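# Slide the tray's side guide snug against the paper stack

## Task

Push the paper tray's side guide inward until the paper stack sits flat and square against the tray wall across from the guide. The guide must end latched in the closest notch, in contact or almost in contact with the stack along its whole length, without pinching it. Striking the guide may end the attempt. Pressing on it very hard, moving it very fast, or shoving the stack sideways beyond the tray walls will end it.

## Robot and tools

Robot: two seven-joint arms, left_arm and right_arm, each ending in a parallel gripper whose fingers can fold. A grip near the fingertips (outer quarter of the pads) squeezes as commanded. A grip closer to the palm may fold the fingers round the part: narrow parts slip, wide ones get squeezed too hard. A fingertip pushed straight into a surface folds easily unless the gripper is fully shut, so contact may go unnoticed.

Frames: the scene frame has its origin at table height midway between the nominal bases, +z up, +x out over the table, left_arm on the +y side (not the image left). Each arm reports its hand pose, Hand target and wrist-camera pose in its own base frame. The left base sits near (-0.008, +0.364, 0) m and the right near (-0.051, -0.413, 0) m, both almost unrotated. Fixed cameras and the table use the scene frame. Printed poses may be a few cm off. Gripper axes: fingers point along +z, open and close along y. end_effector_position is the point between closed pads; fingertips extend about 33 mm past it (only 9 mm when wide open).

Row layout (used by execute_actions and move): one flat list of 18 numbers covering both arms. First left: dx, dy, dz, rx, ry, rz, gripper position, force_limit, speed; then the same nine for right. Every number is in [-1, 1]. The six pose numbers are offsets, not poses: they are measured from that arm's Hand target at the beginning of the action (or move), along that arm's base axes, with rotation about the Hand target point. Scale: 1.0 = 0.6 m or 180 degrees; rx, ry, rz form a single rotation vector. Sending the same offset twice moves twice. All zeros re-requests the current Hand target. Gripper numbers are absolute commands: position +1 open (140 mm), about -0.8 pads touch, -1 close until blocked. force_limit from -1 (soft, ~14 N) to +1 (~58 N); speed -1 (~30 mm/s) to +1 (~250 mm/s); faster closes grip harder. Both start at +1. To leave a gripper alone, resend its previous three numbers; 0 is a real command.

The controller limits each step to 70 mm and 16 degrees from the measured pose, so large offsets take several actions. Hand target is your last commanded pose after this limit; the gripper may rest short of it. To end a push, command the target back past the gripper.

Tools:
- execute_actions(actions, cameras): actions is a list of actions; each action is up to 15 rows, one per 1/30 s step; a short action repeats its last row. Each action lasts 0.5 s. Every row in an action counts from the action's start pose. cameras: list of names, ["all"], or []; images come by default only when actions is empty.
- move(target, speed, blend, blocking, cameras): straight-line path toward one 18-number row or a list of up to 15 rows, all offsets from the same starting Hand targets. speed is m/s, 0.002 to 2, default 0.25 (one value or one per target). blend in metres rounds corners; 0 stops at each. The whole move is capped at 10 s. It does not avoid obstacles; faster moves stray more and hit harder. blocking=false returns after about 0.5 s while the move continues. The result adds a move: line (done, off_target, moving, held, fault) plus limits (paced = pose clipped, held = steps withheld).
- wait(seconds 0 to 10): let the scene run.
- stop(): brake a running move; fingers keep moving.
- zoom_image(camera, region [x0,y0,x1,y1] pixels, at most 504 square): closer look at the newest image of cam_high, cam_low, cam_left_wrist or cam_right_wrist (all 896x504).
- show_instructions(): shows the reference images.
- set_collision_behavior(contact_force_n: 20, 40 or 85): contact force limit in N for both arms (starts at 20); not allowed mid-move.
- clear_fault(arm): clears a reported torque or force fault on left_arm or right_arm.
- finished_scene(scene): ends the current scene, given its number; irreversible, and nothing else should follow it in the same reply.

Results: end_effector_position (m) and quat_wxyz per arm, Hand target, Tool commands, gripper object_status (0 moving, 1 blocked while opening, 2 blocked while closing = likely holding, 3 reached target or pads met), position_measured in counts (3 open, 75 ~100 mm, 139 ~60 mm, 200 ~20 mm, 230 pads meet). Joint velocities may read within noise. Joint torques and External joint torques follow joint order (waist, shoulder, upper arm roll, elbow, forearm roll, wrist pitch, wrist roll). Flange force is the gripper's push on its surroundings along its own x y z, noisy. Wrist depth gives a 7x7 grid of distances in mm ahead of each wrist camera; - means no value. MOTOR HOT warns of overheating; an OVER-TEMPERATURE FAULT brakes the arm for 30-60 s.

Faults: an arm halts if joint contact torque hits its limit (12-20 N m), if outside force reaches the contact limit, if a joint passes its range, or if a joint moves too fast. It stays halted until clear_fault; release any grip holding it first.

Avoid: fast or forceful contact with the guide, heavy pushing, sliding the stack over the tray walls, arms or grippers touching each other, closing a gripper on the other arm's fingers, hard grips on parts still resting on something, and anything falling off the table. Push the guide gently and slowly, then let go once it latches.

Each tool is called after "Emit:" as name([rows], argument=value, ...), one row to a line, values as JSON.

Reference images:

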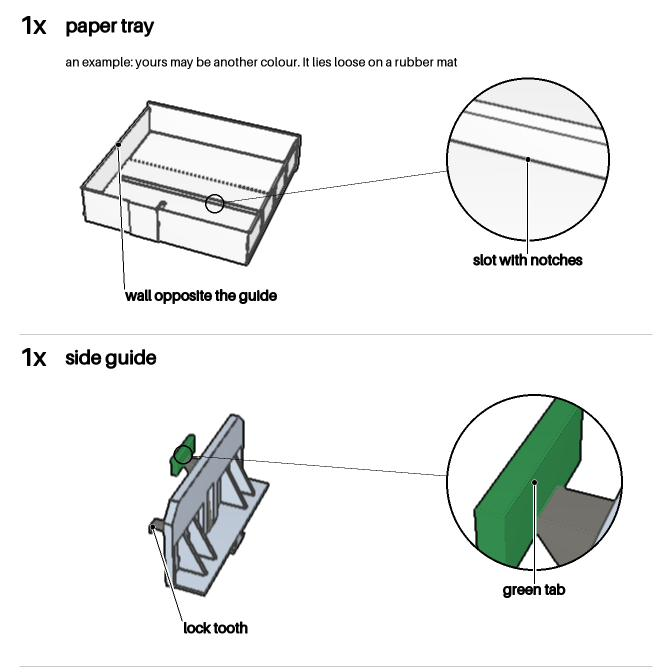

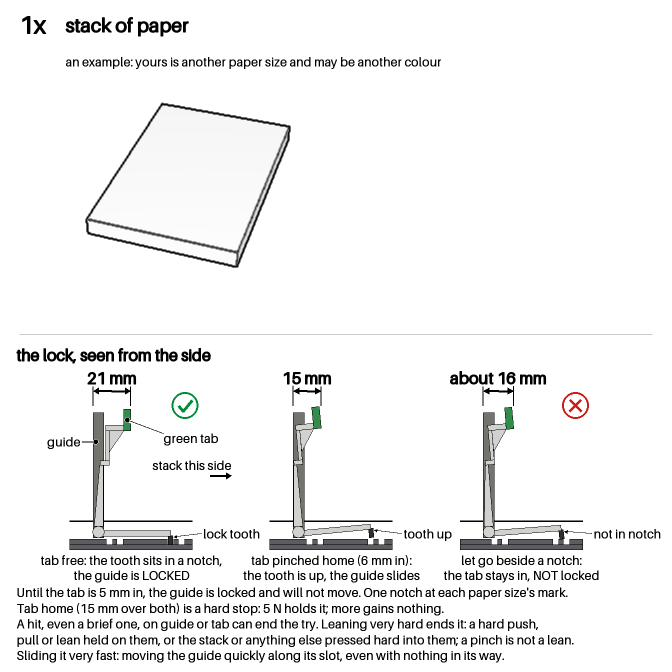

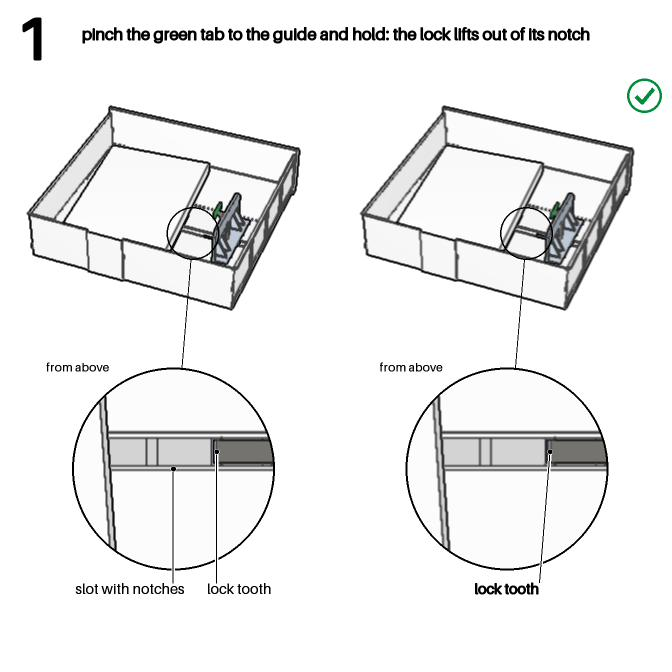

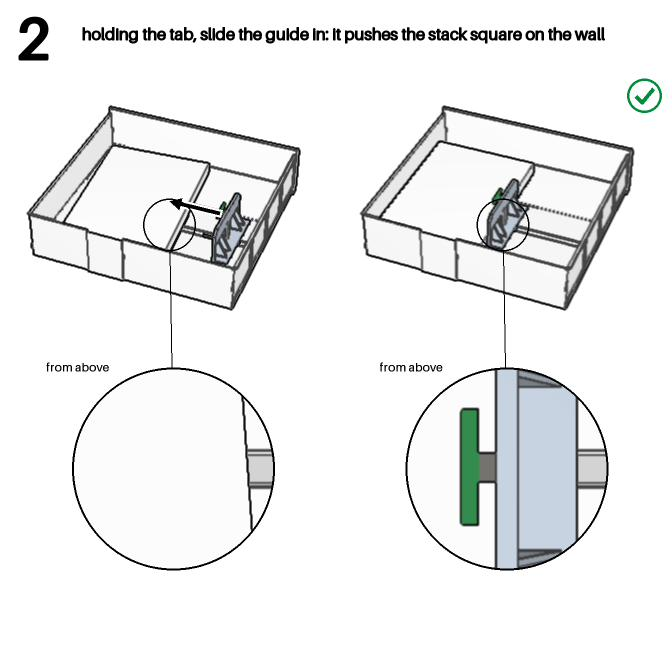

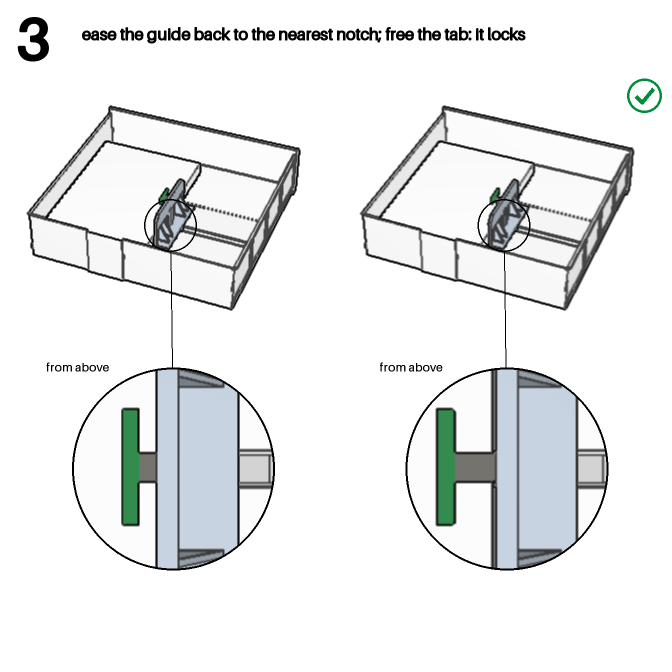

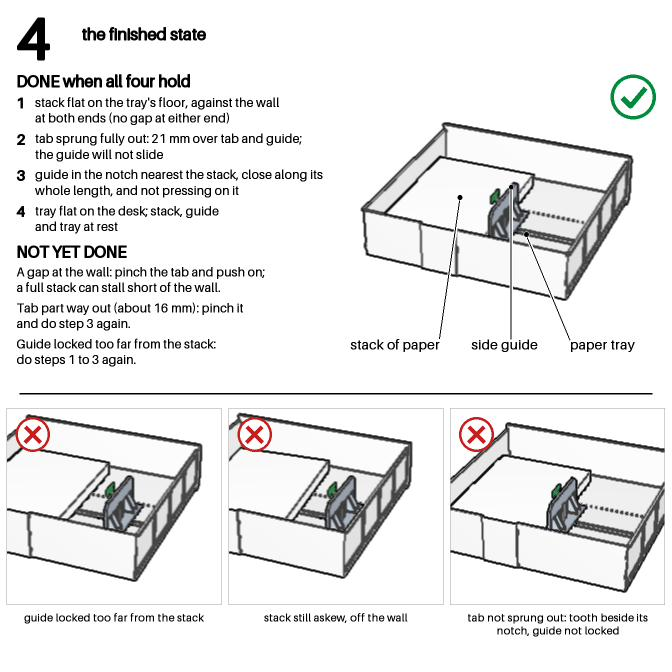

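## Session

Emit:
execute_actions(actions=[])

Scene clock: 0.00 s.
left_arm: end_effector_position=(+0.6171, -0.4260, +0.2394) position_measured=3 object_status=3 end_effector_quat_wxyz=(-0.394, -0.501, +0.602, -0.481) | right_arm: end_effector_position=(+0.0585, +0.1618, +0.1431) position_measured=3 object_status=3 end_effector_quat_wxyz=(+0.304, +0.099, +0.758, -0.568)
Joint positions: left_arm=[-0.147 0.511 -0.101 -1.81 -1.527 1.936 0.908] | right_arm=[1.641 0.4 0.055 -2.286 -0.25 1.294 -2.611]
Joint velocities: within noise
Joint torques (N m): no reading
External joint torques (N m): no reading
Flange force (N): no reading
Wrist depth (mm): cam_left_wrist=[- - 2309 3595 2516 - 3495 / - 2926 3932 4194 2542 3146 - / - - 2860 - - 592 - / - 131 - 529 541 137 451 / - 120 - 481 457 120 101 / - 399 - 344 350 - 96 / - - - 314 290 292 -] | cam_right_wrist=[191 186 195 225 291 208 154 / - 194 218 676 369 236 174 / 222 210 237 3633 475 275 195 / 211 122 2785 4248 595 136 207 / - 113 - 4177 814 136 91 / - - - 3173 - 651 95 / - - - 2785 - 776 -]
Hand target: left_arm +0.6171, -0.4260, +0.2394; -0.394, -0.501, +0.602, -0.481 | right_arm +0.0585, +0.1618, +0.1431; +0.304, +0.099, +0.758, -0.568
Tool commands: left_gripper/position=+1.0 left_gripper/force_limit=+1.0 left_gripper/speed=+1.0 right_gripper/position=+1.0 right_gripper/force_limit=+1.0 right_gripper/speed=+1.0

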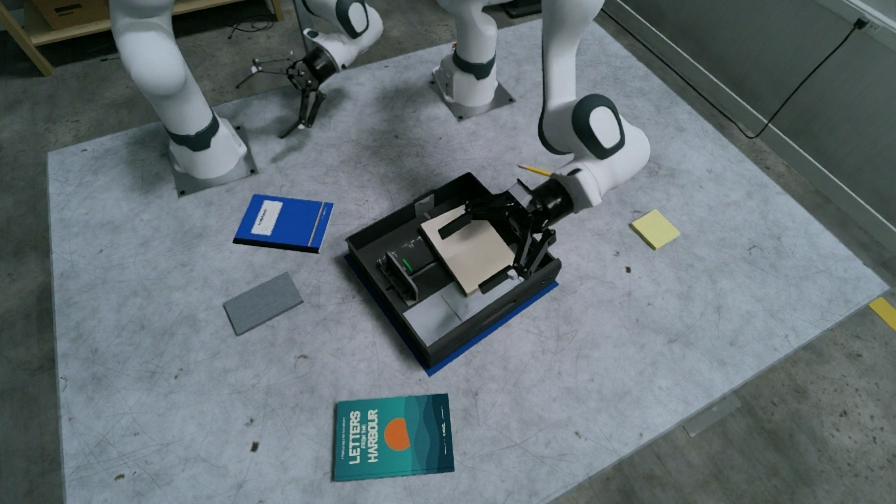

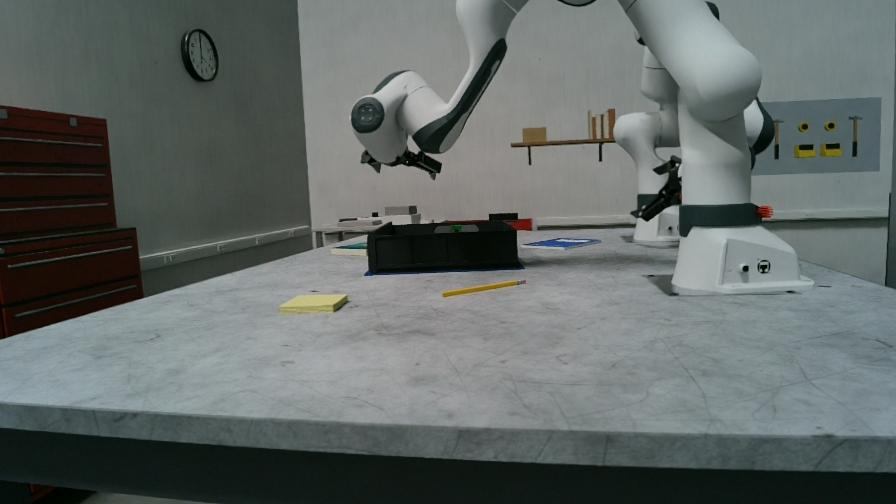

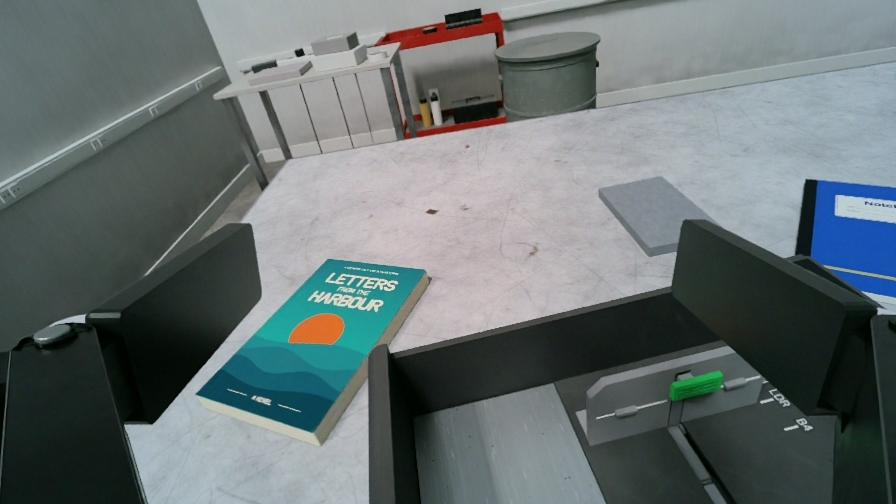

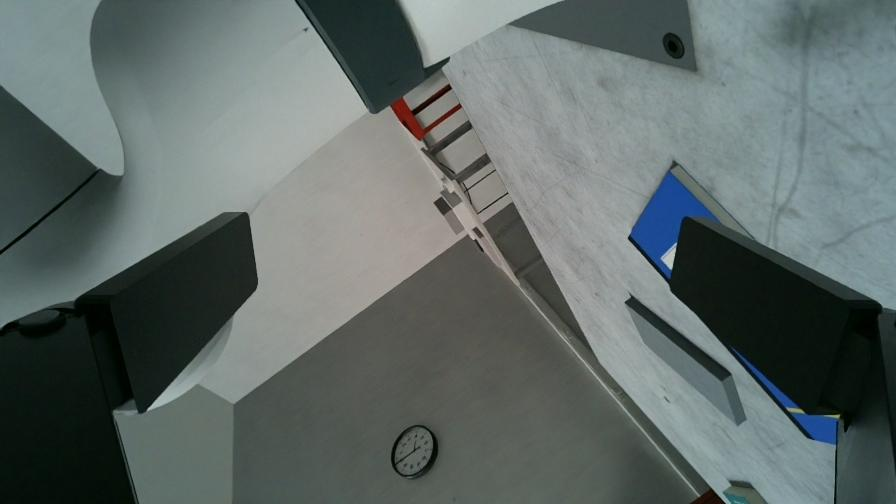

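Emit:
move(target=[-0.262,-0.09,0.268,0.3615,-0.277,-0.353,0,1,1,0,0,0,0,0,0,1,1,1], speed=0.5, cameras=["cam_left_wrist"])

Emit:
zoom_image(camera="cam_left_wrist", region=[350, 50, 700, 400])

Scene clock: 3.60 s.
left_arm: end_effector_position=(+0.4594, -0.4811, +0.4018) position_measured=129 object_status=3 end_effector_quat_wxyz=(+0.000, -0.034, +0.999, -0.002) | right_arm: end_effector_position=(+0.0585, +0.1618, +0.1431) position_measured=3 object_status=3 end_effector_quat_wxyz=(+0.304, +0.099, +0.758, -0.568)
Joint positions: left_arm=[-0.776 0.431 -0.047 -1.003 0.018 1.437 0.685] | right_arm=[1.641 0.4 0.055 -2.286 -0.25 1.294 -2.611]
Joint velocities: left_arm=[-0.001 0.001 0.001 0 0 -0.004 0.001] | right_arm=[within noise]
Joint torques (N m): left_arm=[-0.18 -44.53 0.56 24.17 1.19 2.33 0.14] | right_arm=[0.16 -34.23 1.08 12.74 0.15 -2.19 -0.21]
External joint torques (N m): left_arm=[-0.29 0.27 0.62 1.11 0.44 -0.2 0.14] | right_arm=[0.21 -1.05 0.45 0.16 0.01 -0.14 -0.11]
Flange force (N): left_arm=[0.0 0.0 0.0] | right_arm=[-1.1 -3.0 0.5]
Wrist depth (mm): cam_left_wrist=[- 479 - - - - - / - - - - 479 466 519 / - - 534 - - 490 549 / - - 168 571 144 558 567 / - - 109 560 127 95 595 / - - - 659 - - - / - - - 695 - - -] | cam_right_wrist=[2433 186 195 224 291 209 154 / - 194 214 604 366 236 173 / 222 209 - 2915 477 277 195 / 212 122 - 3741 633 136 207 / - 113 3094 5449 918 136 91 / - 259 4322 - - 517 96 / - - - 2816 - 2457 -]
Hand target: left_arm +0.4599, -0.4800, +0.4002; +0.000, -0.032, +0.999, +0.000 | right_arm +0.0585, +0.1618, +0.1431; +0.304, +0.099, +0.758, -0.568
Off the commanded pose: left_arm 0.002 m, 0 deg | right_arm 0.000 m, 0 deg.
move: done
Images, in order (width x height): cam_left_wrist 896x504.

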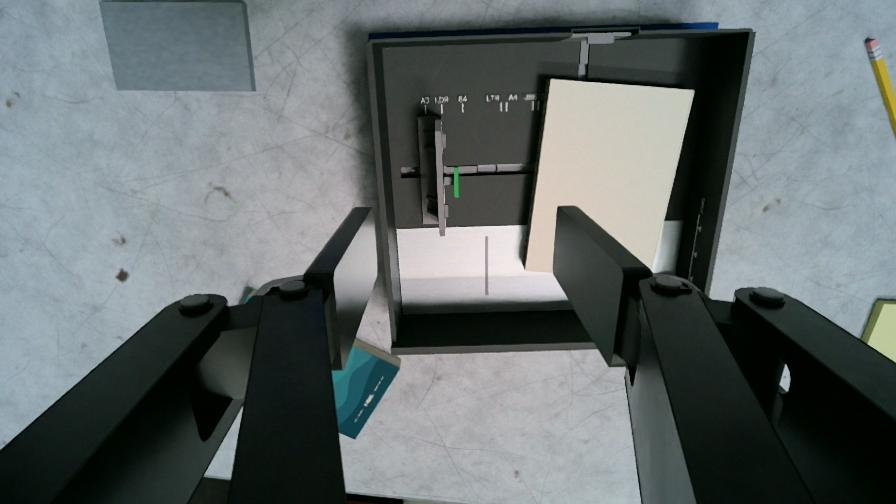

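Scaled by 1.440.

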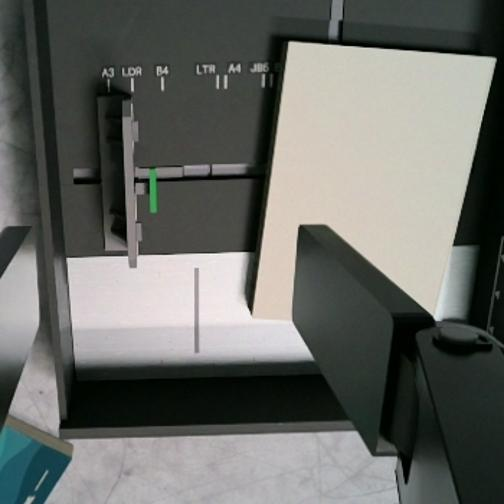

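Emit:
move(target=[0.0607,-0.009,-0.44,0,0,0.011,-0.15,-1,0.5,0,0,0,0,0,0,1,1,1], speed=0.3, cameras=["cam_left_wrist"])

Emit:
zoom_image(camera="cam_left_wrist", region=[300, 100, 600, 400])

Scene clock: 5.93 s.
left_arm: end_effector_position=(+0.4942, -0.4857, +0.1351) position_measured=148 object_status=3 end_effector_quat_wxyz=(-0.002, -0.050, +0.999, +0.001) | right_arm: end_effector_position=(+0.0585, +0.1618, +0.1431) position_measured=3 object_status=3 end_effector_quat_wxyz=(+0.304, +0.099, +0.758, -0.568)
Joint positions: left_arm=[-0.748 0.525 -0.035 -1.544 0.018 2.064 0.685] | right_arm=[1.641 0.4 0.055 -2.286 -0.25 1.294 -2.611]
Joint velocities: left_arm=[0 0 0 -0.001 0 0.004 0] | right_arm=[within noise]
Joint torques (N m): left_arm=[-0.14 -48.76 0.81 25.48 0.96 2.62 -0.05] | right_arm=[0.22 -34.18 1.11 12.81 0.15 -2.19 -0.18]
External joint torques (N m): left_arm=[-0.51 0.03 0.66 1.09 0.29 0.11 -0.05] | right_arm=[0.29 -1.04 0.5 0.26 0.02 -0.13 -0.08]
Flange force (N): left_arm=[-3.3 -4.8 -0.9] | right_arm=[-0.9 -2.9 0.2]
Wrist depth (mm): cam_left_wrist=[242 - - - - - - / - - - 236 - 212 - / - 265 246 247 250 - - / - - 130 255 168 - - / - 91 106 281 - - - / - - - 297 - - - / - - - 312 - - -] | cam_right_wrist=[190 187 194 225 290 207 154 / - 194 218 706 366 235 173 / 223 209 257 3856 493 278 195 / 212 122 - 4476 706 136 206 / - 113 - 3633 796 136 91 / - - - - 2365 656 95 / - - - 2848 2482 724 -]
Hand target: left_arm +0.4963, -0.4854, +0.1362; +0.000, -0.049, +0.999, +0.000 | right_arm +0.0585, +0.1618, +0.1431; +0.304, +0.099, +0.758, -0.568
Off the commanded pose: left_arm 0.002 m, 0 deg | right_arm 0.000 m, 0 deg.
move: done
Images, in order (width x height): cam_left_wrist 896x504.

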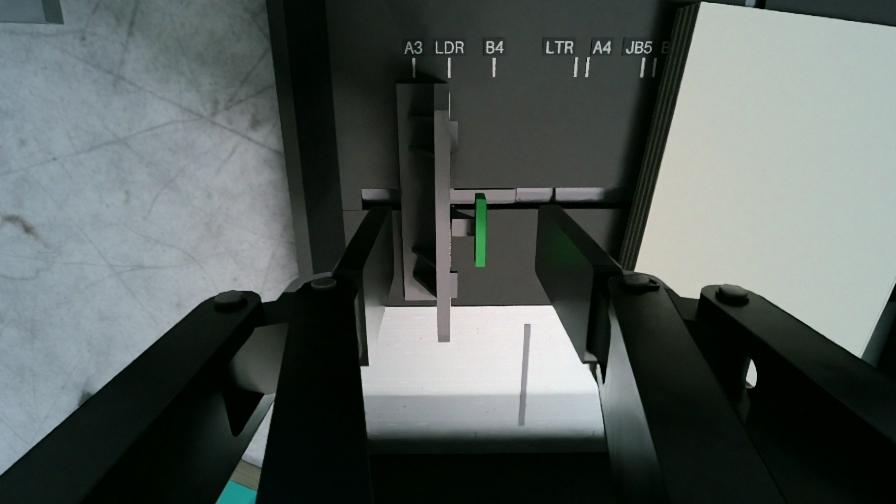

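Scaled by 1.680.

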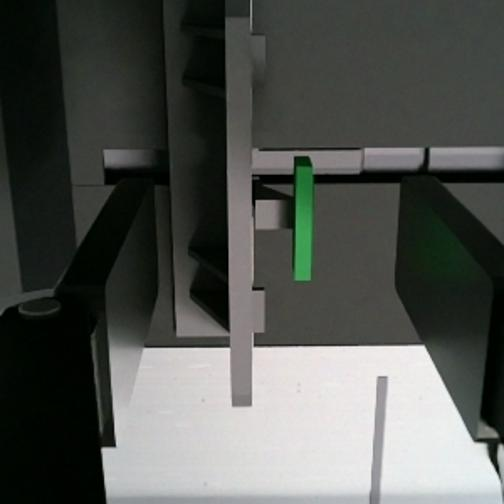

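Emit:
move([
  [0,-0.001,-0.062,0,0,0,-0.15,-1,-1,0,0,0,0,0,0,1,1,1],
  [0,-0.001,-0.062,0,0,0,-1,-1,-1,0,0,0,0,0,0,1,1,1],
], speed=0.08, cameras=["cam_left_wrist"])

Emit:
zoom_image(camera="cam_left_wrist", region=[392, 0, 896, 504])

Scene clock: 8.83 s.
left_arm: end_effector_position=(+0.4951, -0.4882, +0.0994) position_measured=209 object_status=2 end_effector_quat_wxyz=(+0.000, -0.049, +0.999, -0.001) | right_arm: end_effector_position=(+0.0585, +0.1618, +0.1431) position_measured=3 object_status=3 end_effector_quat_wxyz=(+0.304, +0.099, +0.758, -0.568)
Joint positions: left_arm=[-0.75 0.566 -0.034 -1.575 0.019 2.142 0.685] | right_arm=[1.641 0.4 0.055 -2.286 -0.25 1.294 -2.611]
Joint torques (N m): left_arm=[0.13 -48.58 1.38 24.45 0.95 2.4 -0.11] | right_arm=[0.17 -34.26 1.14 12.76 0.14 -2.2 -0.18]
External joint torques (N m): left_arm=[0.08 0.69 1.46 0.54 0.32 -0.12 -0.11] | right_arm=[0.28 -1.03 0.56 0.18 0.01 -0.14 -0.09]
Flange force (N): left_arm=[-3.7 -4.0 0.3] | right_arm=[-0.9 -3.0 0.4]
Wrist depth (mm): cam_left_wrist=[- - 153 195 - 172 170 / 224 - 201 199 203 - - / - - 211 213 211 210 - / - - 220 159 - 205 - / - - - 171 - - 216 / - - - - - - - / - - - - - - -] | cam_right_wrist=[189 187 196 224 291 207 155 / - 194 219 543 363 236 173 / 222 210 - 1958 461 278 196 / 211 122 3916 - 565 136 207 / - 113 5115 - 867 136 91 / - - - 3434 2881 676 95 / - - - 2724 2506 2161 -]
Hand target: left_arm +0.4963, -0.4860, +0.0990; +0.000, -0.049, +0.999, +0.000 | right_arm +0.0585, +0.1618, +0.1431; +0.304, +0.099, +0.758, -0.568
Off the commanded pose: left_arm 0.002 m, 0 deg | right_arm 0.000 m, 0 deg.
move: done
Images, in order (width x height): cam_left_wrist 896x504.

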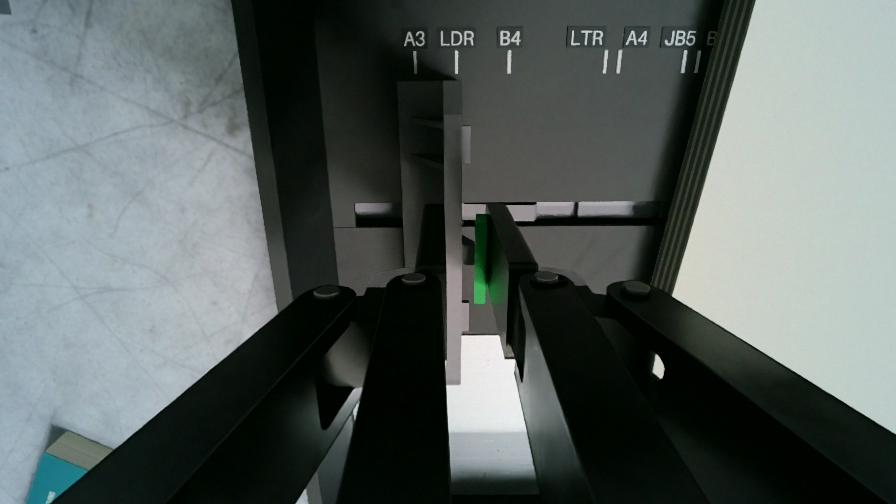

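Scaled by 1.000.

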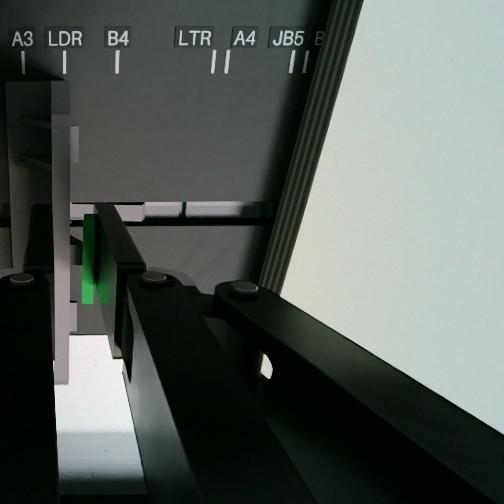

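Emit:
move([
  [-0.0133,0.135,0,0,0,0,-1,-1,-1,0,0,0,0,0,0,1,1,1],
  [-0.0197,0.2,0,0,0,0,-1,-1,-1,0,0,0,0,0,0,1,1,1],
], speed=[0.035,0.02], blend=[0.005,0], cameras=["cam_left_wrist","cam_high"])

Emit:
zoom_image(camera="cam_high", region=[410, 160, 570, 320])

Scene clock: 13.77 s.
left_arm: end_effector_position=(+0.4810, -0.3700, +0.0988) position_measured=209 object_status=2 end_effector_quat_wxyz=(-0.001, -0.049, +0.999, +0.001) | right_arm: end_effector_position=(+0.0585, +0.1618, +0.1431) position_measured=3 object_status=3 end_effector_quat_wxyz=(+0.304, +0.099, +0.758, -0.568)
Joint positions: left_arm=[-0.625 0.315 -0.032 -1.974 0.012 2.285 0.809] | right_arm=[1.641 0.4 0.055 -2.286 -0.25 1.294 -2.611]
Joint velocities: left_arm=[0.001 -0.002 -0.001 -0.001 -0.002 0.002 0.004] | right_arm=[within noise]
Joint torques (N m): left_arm=[2.9 -41.04 2.93 22.56 0.81 2.75 0.15] | right_arm=[0.18 -34.17 1.11 12.71 0.13 -2.2 -0.22]
External joint torques (N m): left_arm=[3.2 -0.03 3.26 -0.17 0.24 0.24 0.15] | right_arm=[0.09 -0.95 0.34 0.11 -0.01 -0.15 -0.12]
Flange force (N): left_arm=[-3.0 4.9 0.6] | right_arm=[-1.2 -2.7 0.6]
Wrist depth (mm): cam_left_wrist=[- 192 - - 171 - 173 / - 203 - 182 178 181 183 / 211 211 213 190 - 192 188 / 219 - 225 159 - 201 - / 227 - - - - - - / - - - - - - - / - - - - - - -] | cam_right_wrist=[196 187 196 225 291 208 154 / 2638 194 213 611 369 236 173 / 221 210 - 2258 454 278 195 / 212 122 3481 4177 635 136 207 / - 113 3979 3387 1199 136 91 / - 270 3686 3686 2848 570 95 / - - - 3213 - 781 -]
Hand target: left_arm +0.4845, -0.3660, +0.0990; +0.000, -0.049, +0.999, +0.000 | right_arm +0.0585, +0.1618, +0.1431; +0.304, +0.099, +0.758, -0.568
Off the commanded pose: left_arm 0.005 m, 0 deg | right_arm 0.000 m, 0 deg.
move: off_target (left_arm)
Images, in order (width x height): cam_high 896x504, cam_left_wrist 896x504.

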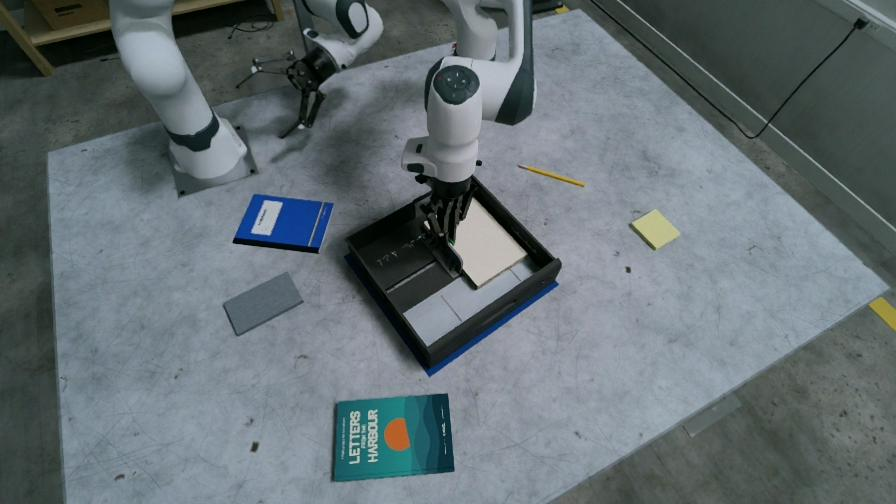

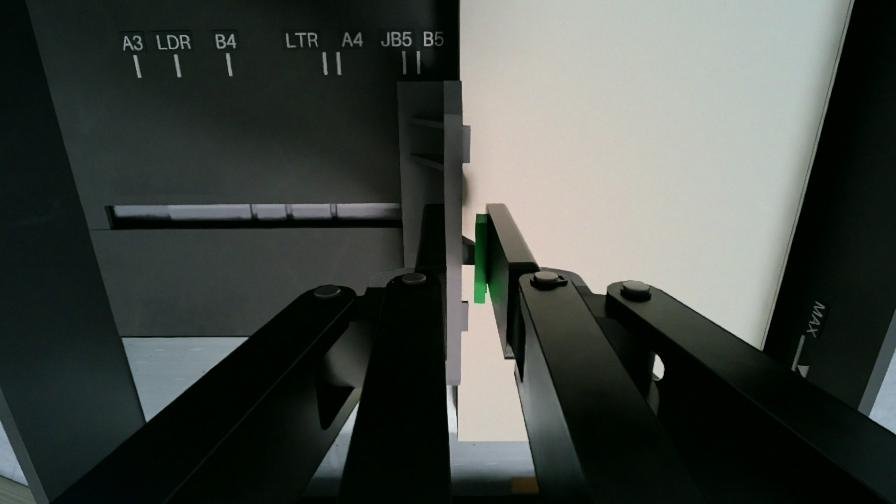

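Scaled by 3.150.

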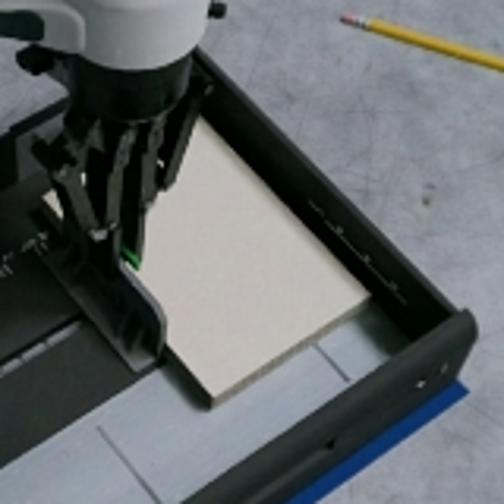

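Emit:
move(target=[-0.0028,0.0285,0,0,0,0,-1,-1,-1,0,0,0,0,0,0,1,1,1], speed=0.015, cameras=["cam_left_wrist"])

Scene clock: 15.47 s.
left_arm: end_effector_position=(+0.4795, -0.3574, +0.0987) position_measured=209 object_status=2 end_effector_quat_wxyz=(+0.001, -0.048, +0.999, -0.002) | right_arm: end_effector_position=(+0.0585, +0.1618, +0.1431) position_measured=3 object_status=3 end_effector_quat_wxyz=(+0.304, +0.099, +0.758, -0.568)
Joint positions: left_arm=[-0.608 0.287 -0.033 -2.018 0.008 2.309 0.831] | right_arm=[1.641 0.4 0.055 -2.286 -0.25 1.294 -2.611]
Joint torques (N m): left_arm=[4.26 -41.32 4.65 21.6 1.27 1.57 0.2] | right_arm=[0.21 -34.25 1.12 12.77 0.14 -2.19 -0.18]
External joint torques (N m): left_arm=[4.16 -1.48 4.61 -0.86 0.7 -0.93 0.2] | right_arm=[0.22 -0.99 0.45 0.15 0 -0.15 -0.08]
Flange force (N): left_arm=[-0.5 9.7 -3.7] | right_arm=[-1.0 -2.9 0.5]
Wrist depth (mm): cam_left_wrist=[- 187 - - 175 173 - / - - 202 202 - 179 - / 211 210 212 205 194 - 169 / 223 228 226 159 199 - 179 / 230 236 - - - - 189 / - - - - - - - / - - - - - - -] | cam_right_wrist=[188 187 195 225 290 208 154 / - 194 218 608 369 235 173 / 222 210 4322 2258 448 277 196 / 213 122 - 3094 576 136 207 / - 113 3633 - 819 136 91 / - 283 - - - 638 95 / - - - 2881 - 864 -]
Hand target: left_arm +0.4828, -0.3489, +0.0990; +0.000, -0.049, +0.999, +0.000 | right_arm +0.0585, +0.1618, +0.1431; +0.304, +0.099, +0.758, -0.568
Off the commanded pose: left_arm 0.009 m, 0 deg | right_arm 0.000 m, 0 deg.
move: off_target (left_arm)
Images, in order (width x height): cam_left_wrist 896x504.

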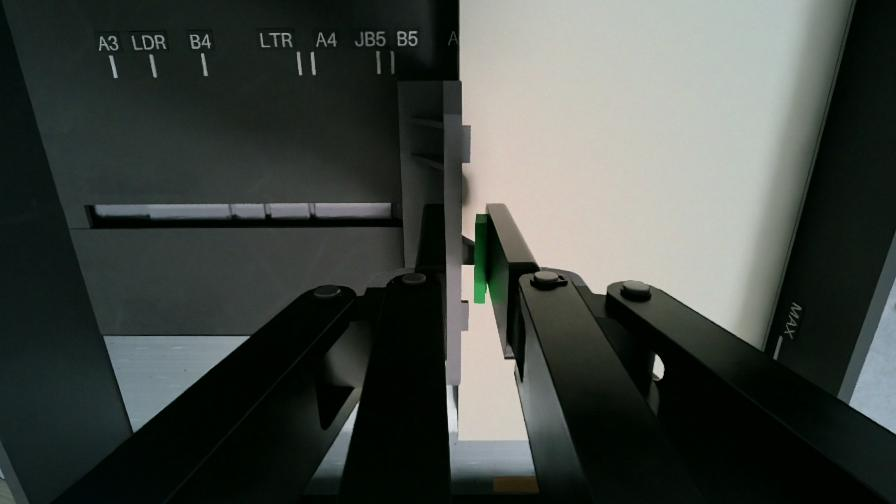

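Emit:
move([
  [0.0015,-0.0143,0,0,0,0,-1,-1,-1,0,0,0,0,0,0,1,1,1],
  [0.0015,-0.0143,0,0,0,0,-0.3,-1,-1,0,0,0,0,0,0,1,1,1],
], speed=0.02, cameras=["cam_left_wrist"])

Emit:
zoom_image(camera="cam_left_wrist", region=[380, 150, 580, 350])

Scene clock: 17.53 s.
left_arm: end_effector_position=(+0.4825, -0.3581, +0.0996) position_measured=167 object_status=0 end_effector_quat_wxyz=(-0.001, -0.048, +0.999, +0.000) | right_arm: end_effector_position=(+0.0585, +0.1618, +0.1431) position_measured=3 object_status=3 end_effector_quat_wxyz=(+0.304, +0.099, +0.758, -0.568)
Joint positions: left_arm=[-0.61 0.296 -0.03 -1.999 0.009 2.294 0.83] | right_arm=[1.641 0.4 0.055 -2.286 -0.25 1.294 -2.611]
Joint torques (N m): left_arm=[-0.14 -40.48 1.11 23.75 0.97 2.65 -0.21] | right_arm=[0.21 -34.25 1.2 12.74 0.15 -2.19 -0.21]
External joint torques (N m): left_arm=[-0.11 0.19 1.17 0.93 0.4 0.12 -0.21] | right_arm=[0.19 -0.87 0.5 0.03 0.02 -0.15 -0.11]
Flange force (N): left_arm=[-3.1 -2.7 0.0] | right_arm=[-0.8 -2.8 0.7]
Wrist depth (mm): cam_left_wrist=[193 - 191 - - - 171 / - - 205 201 - - 180 / 215 213 211 193 - 194 172 / - - 222 161 198 - 174 / 238 91 - 215 - - - / - - - 258 - - - / - - - 271 - - -] | cam_right_wrist=[189 187 196 223 290 205 155 / - 194 213 661 380 234 173 / 222 209 255 2038 508 275 195 / 213 122 - - 555 136 207 / - 113 - - 814 136 91 / - 267 3741 3173 2666 660 95 / - - - 2482 2724 895 -]
Hand target: left_arm +0.4837, -0.3575, +0.0990; +0.000, -0.049, +0.999, +0.000 | right_arm +0.0585, +0.1618, +0.1431; +0.304, +0.099, +0.758, -0.568
Off the commanded pose: left_arm 0.001 m, 0 deg | right_arm 0.000 m, 0 deg.
move: done; target 2's new numbers were sent with left_arm's hand 0.004 m and 0 deg from that target
Images, in order (width x height): cam_left_wrist 896x504.

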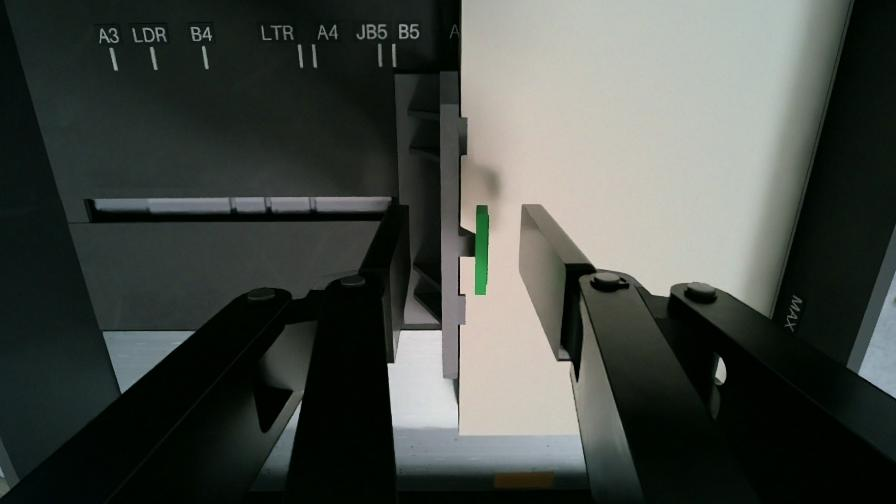

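Scaled by 2.520.

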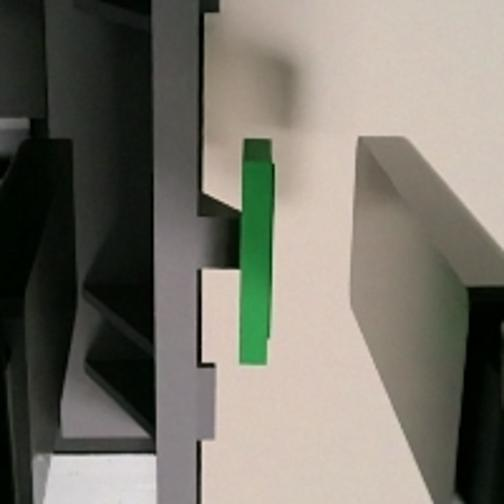

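Emit:
move([
  [0,0,0,0,0,0,-1,-1,-1,0,0,0,0,0,0,1,1,1],
  [-0.0004,0.004,0,0,0,0,-1,-1,-1,0,0,0,0,0,0,1,1,1],
], speed=0.01, cameras=["cam_left_wrist"])

Emit:
zoom_image(camera="cam_left_wrist", region=[350, 0, 550, 200])

Scene clock: 19.80 s.
left_arm: end_effector_position=(+0.4824, -0.3574, +0.0997) position_measured=207 object_status=2 end_effector_quat_wxyz=(-0.001, -0.049, +0.999, +0.000) | right_arm: end_effector_position=(+0.0585, +0.1618, +0.1431) position_measured=3 object_status=3 end_effector_quat_wxyz=(+0.304, +0.099, +0.758, -0.568)
Joint positions: left_arm=[-0.61 0.294 -0.029 -2.002 0.009 2.296 0.83] | right_arm=[1.641 0.4 0.055 -2.286 -0.25 1.294 -2.611]
Joint torques (N m): left_arm=[0.41 -39.98 1.29 22.45 0.82 2.63 -0.11] | right_arm=[0.15 -34.25 1.14 12.76 0.15 -2.18 -0.19]
External joint torques (N m): left_arm=[0.18 0.36 1.09 -0.22 0.25 0.12 -0.11] | right_arm=[0.13 -1.19 0.44 0.23 0.01 -0.13 -0.1]
Flange force (N): left_arm=[-0.4 0.4 1.0] | right_arm=[-1.3 -3.2 0.6]
Wrist depth (mm): cam_left_wrist=[- - 191 - 170 172 171 / - 206 201 200 182 - - / 212 210 212 211 - - - / 222 226 227 163 - - 180 / 230 237 - - - - 189 / - - - - - - 199 / - - - - - - -] | cam_right_wrist=[189 187 194 226 292 208 154 / 2433 193 214 660 366 236 174 / 222 209 3133 4397 477 277 196 / 211 122 3633 - 604 136 207 / - 113 - - - 136 91 / - 270 3298 - 3255 510 96 / - - - 3298 2365 2218 -]
Hand target: left_arm +0.4834, -0.3551, +0.0990; +0.000, -0.049, +0.999, +0.000 | right_arm +0.0585, +0.1618, +0.1431; +0.304, +0.099, +0.758, -0.568
Off the commanded pose: left_arm 0.003 m, 0 deg | right_arm 0.000 m, 0 deg.
move: done
Images, in order (width x height): cam_left_wrist 896x504.

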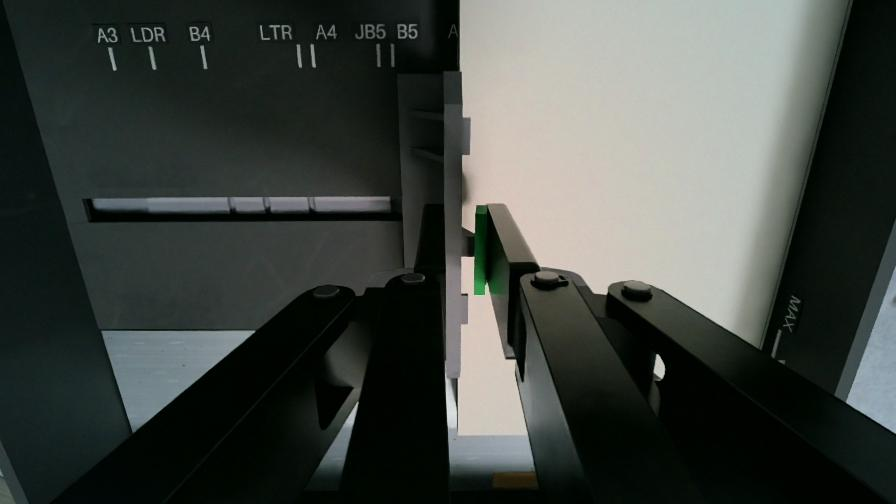

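Scaled by 2.520.

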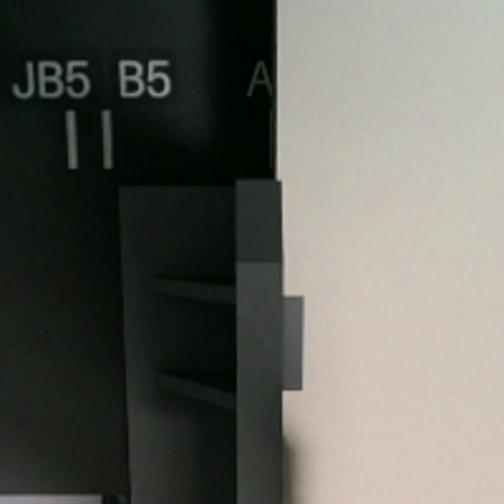

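Emit:
move(target=[0,-0.0005,0,0,0,0,-0.3,-1,-1,0,0,0,0,0,0,1,1,1], speed=0.01, cameras=["cam_left_wrist"])

Emit:
zoom_image(camera="cam_left_wrist", region=[380, 150, 580, 350])

Scene clock: 21.17 s.
left_arm: end_effector_position=(+0.4824, -0.3558, +0.0988) position_measured=167 object_status=0 end_effector_quat_wxyz=(-0.001, -0.049, +0.999, +0.000) | right_arm: end_effector_position=(+0.0585, +0.1618, +0.1431) position_measured=3 object_status=3 end_effector_quat_wxyz=(+0.304, +0.099, +0.758, -0.568)
Joint positions: left_arm=[-0.609 0.294 -0.027 -2.005 0.009 2.297 0.83] | right_arm=[1.641 0.4 0.055 -2.286 -0.25 1.294 -2.611]
Joint torques (N m): left_arm=[-0.21 -40.39 0.68 23.32 0.81 2.6 -0.17] | right_arm=[0.19 -34.21 1.09 12.75 0.14 -2.21 -0.17]
External joint torques (N m): left_arm=[-0.26 -0.18 0.64 0.78 0.24 0.11 -0.17] | right_arm=[0.18 -1.01 0.4 0.13 0 -0.17 -0.07]
Flange force (N): left_arm=[-1.7 -1.9 -0.5] | right_arm=[-1.1 -2.9 0.6]
Wrist depth (mm): cam_left_wrist=[- - 193 185 171 172 168 / - 200 - 182 181 - - / 215 213 213 189 - - - / 222 227 221 167 - - - / 232 - - 212 - - - / - - - 256 - - - / - - - 272 - - -] | cam_right_wrist=[196 187 195 225 292 208 154 / - 194 219 692 367 236 174 / 222 209 238 2142 469 277 196 / 211 122 3633 5829 631 136 207 / - 113 - - 679 136 91 / - 272 2279 - - 633 95 / - - 3133 4043 2532 838 -]
Hand target: left_arm +0.4834, -0.3554, +0.0990; +0.000, -0.049, +0.999, +0.000 | right_arm +0.0585, +0.1618, +0.1431; +0.304, +0.099, +0.758, -0.568
Off the commanded pose: left_arm 0.001 m, 0 deg | right_arm 0.000 m, 0 deg.
move: done
Images, in order (width x height): cam_left_wrist 896x504.

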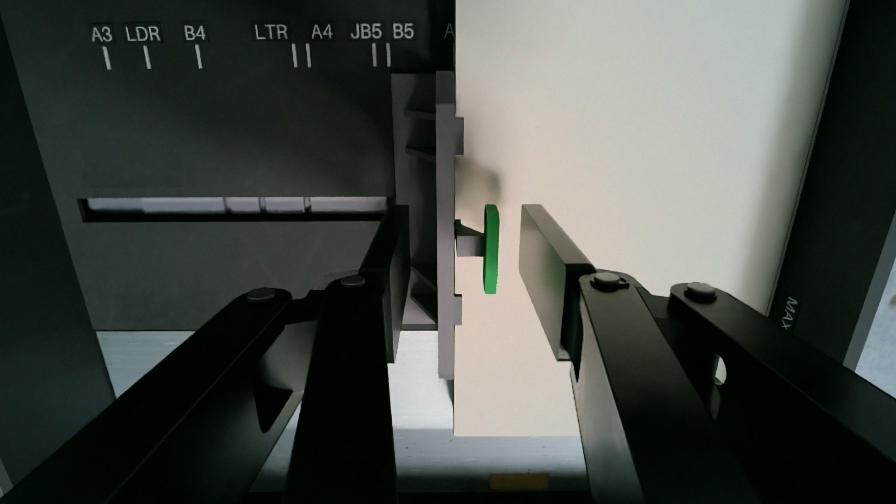

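Scaled by 2.520.

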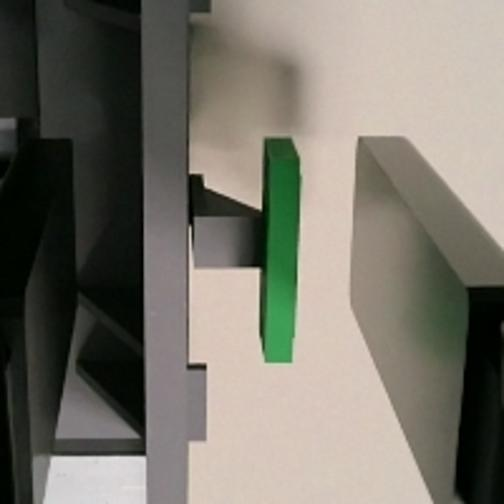

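Locked: width 437–499. Retreat.

Emit:
move([
  [0,0,0,0,0,0,-0.15,-1,-1,0,0,0,0,0,0,1,1,1],
  [0,0,0.2,0,0,0,-0.15,-1,-1,0,0,0,0,0,0,1,1,1],
], speed=0.2, cameras=["cam_left_wrist"])

Scene clock: 23.37 s.
left_arm: end_effector_position=(+0.4844, -0.3559, +0.2208) position_measured=148 object_status=3 end_effector_quat_wxyz=(+0.003, -0.051, +0.999, +0.000) | right_arm: end_effector_position=(+0.0585, +0.1618, +0.1431) position_measured=3 object_status=3 end_effector_quat_wxyz=(+0.304, +0.099, +0.758, -0.568)
Joint positions: left_arm=[-0.609 0.155 -0.027 -1.868 0.008 2.028 0.83] | right_arm=[1.641 0.4 0.055 -2.286 -0.25 1.294 -2.611]
Joint velocities: left_arm=[0.001 0.001 -0.001 0 0 -0.005 -0.001] | right_arm=[within noise]
Joint torques (N m): left_arm=[0.01 -37.52 0.61 25.38 0.26 2.3 0.08] | right_arm=[0.2 -34.25 1.06 12.74 0.15 -2.18 -0.23]
External joint torques (N m): left_arm=[0.05 0.26 0.64 0.82 -0.42 -0.22 0.08] | right_arm=[0.24 -1.14 0.41 0.24 0.01 -0.13 -0.13]
Flange force (N): left_arm=[-3.6 -2.4 -1.6] | right_arm=[-1.2 -3.1 0.4]
Wrist depth (mm): cam_left_wrist=[255 286 301 - - - 326 / - 310 326 310 290 - - / - - 336 322 315 363 353 / - 334 144 353 143 320 - / - 91 106 386 122 - - / - - - 364 - - - / - - - - - - -] | cam_right_wrist=[190 186 195 224 292 208 154 / 201 194 214 700 365 235 173 / 223 209 3686 3434 464 277 195 / 211 122 3530 - 565 136 207 / - 113 - 3342 776 136 91 / - 284 - 2695 2089 580 96 / - 3798 2984 3020 - 702 -]
Hand target: left_arm +0.4834, -0.3554, +0.2190; +0.000, -0.049, +0.999, +0.000 | right_arm +0.0585, +0.1618, +0.1431; +0.304, +0.099, +0.758, -0.568
Off the commanded pose: left_arm 0.002 m, 0 deg | right_arm 0.000 m, 0 deg.
move: done
Images, in order (width x height): cam_left_wrist 896x504.

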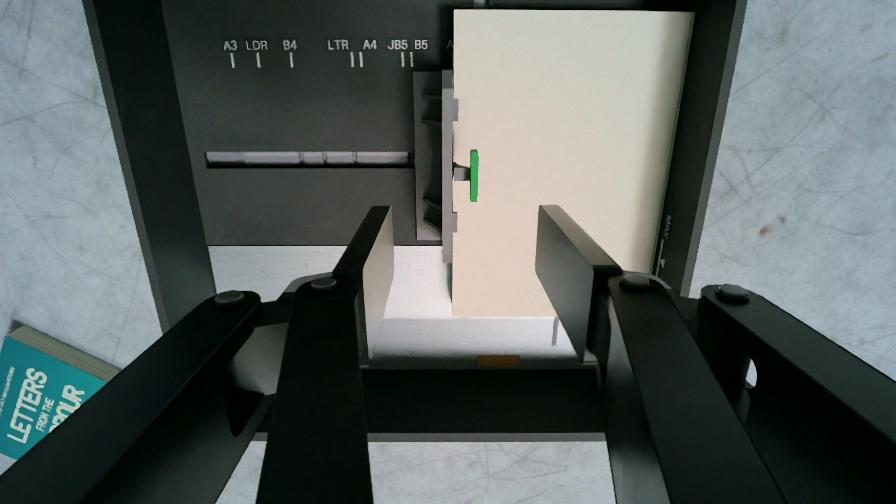

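Emit:
finished_scene(scene=3)

The scene is finished: the task was done.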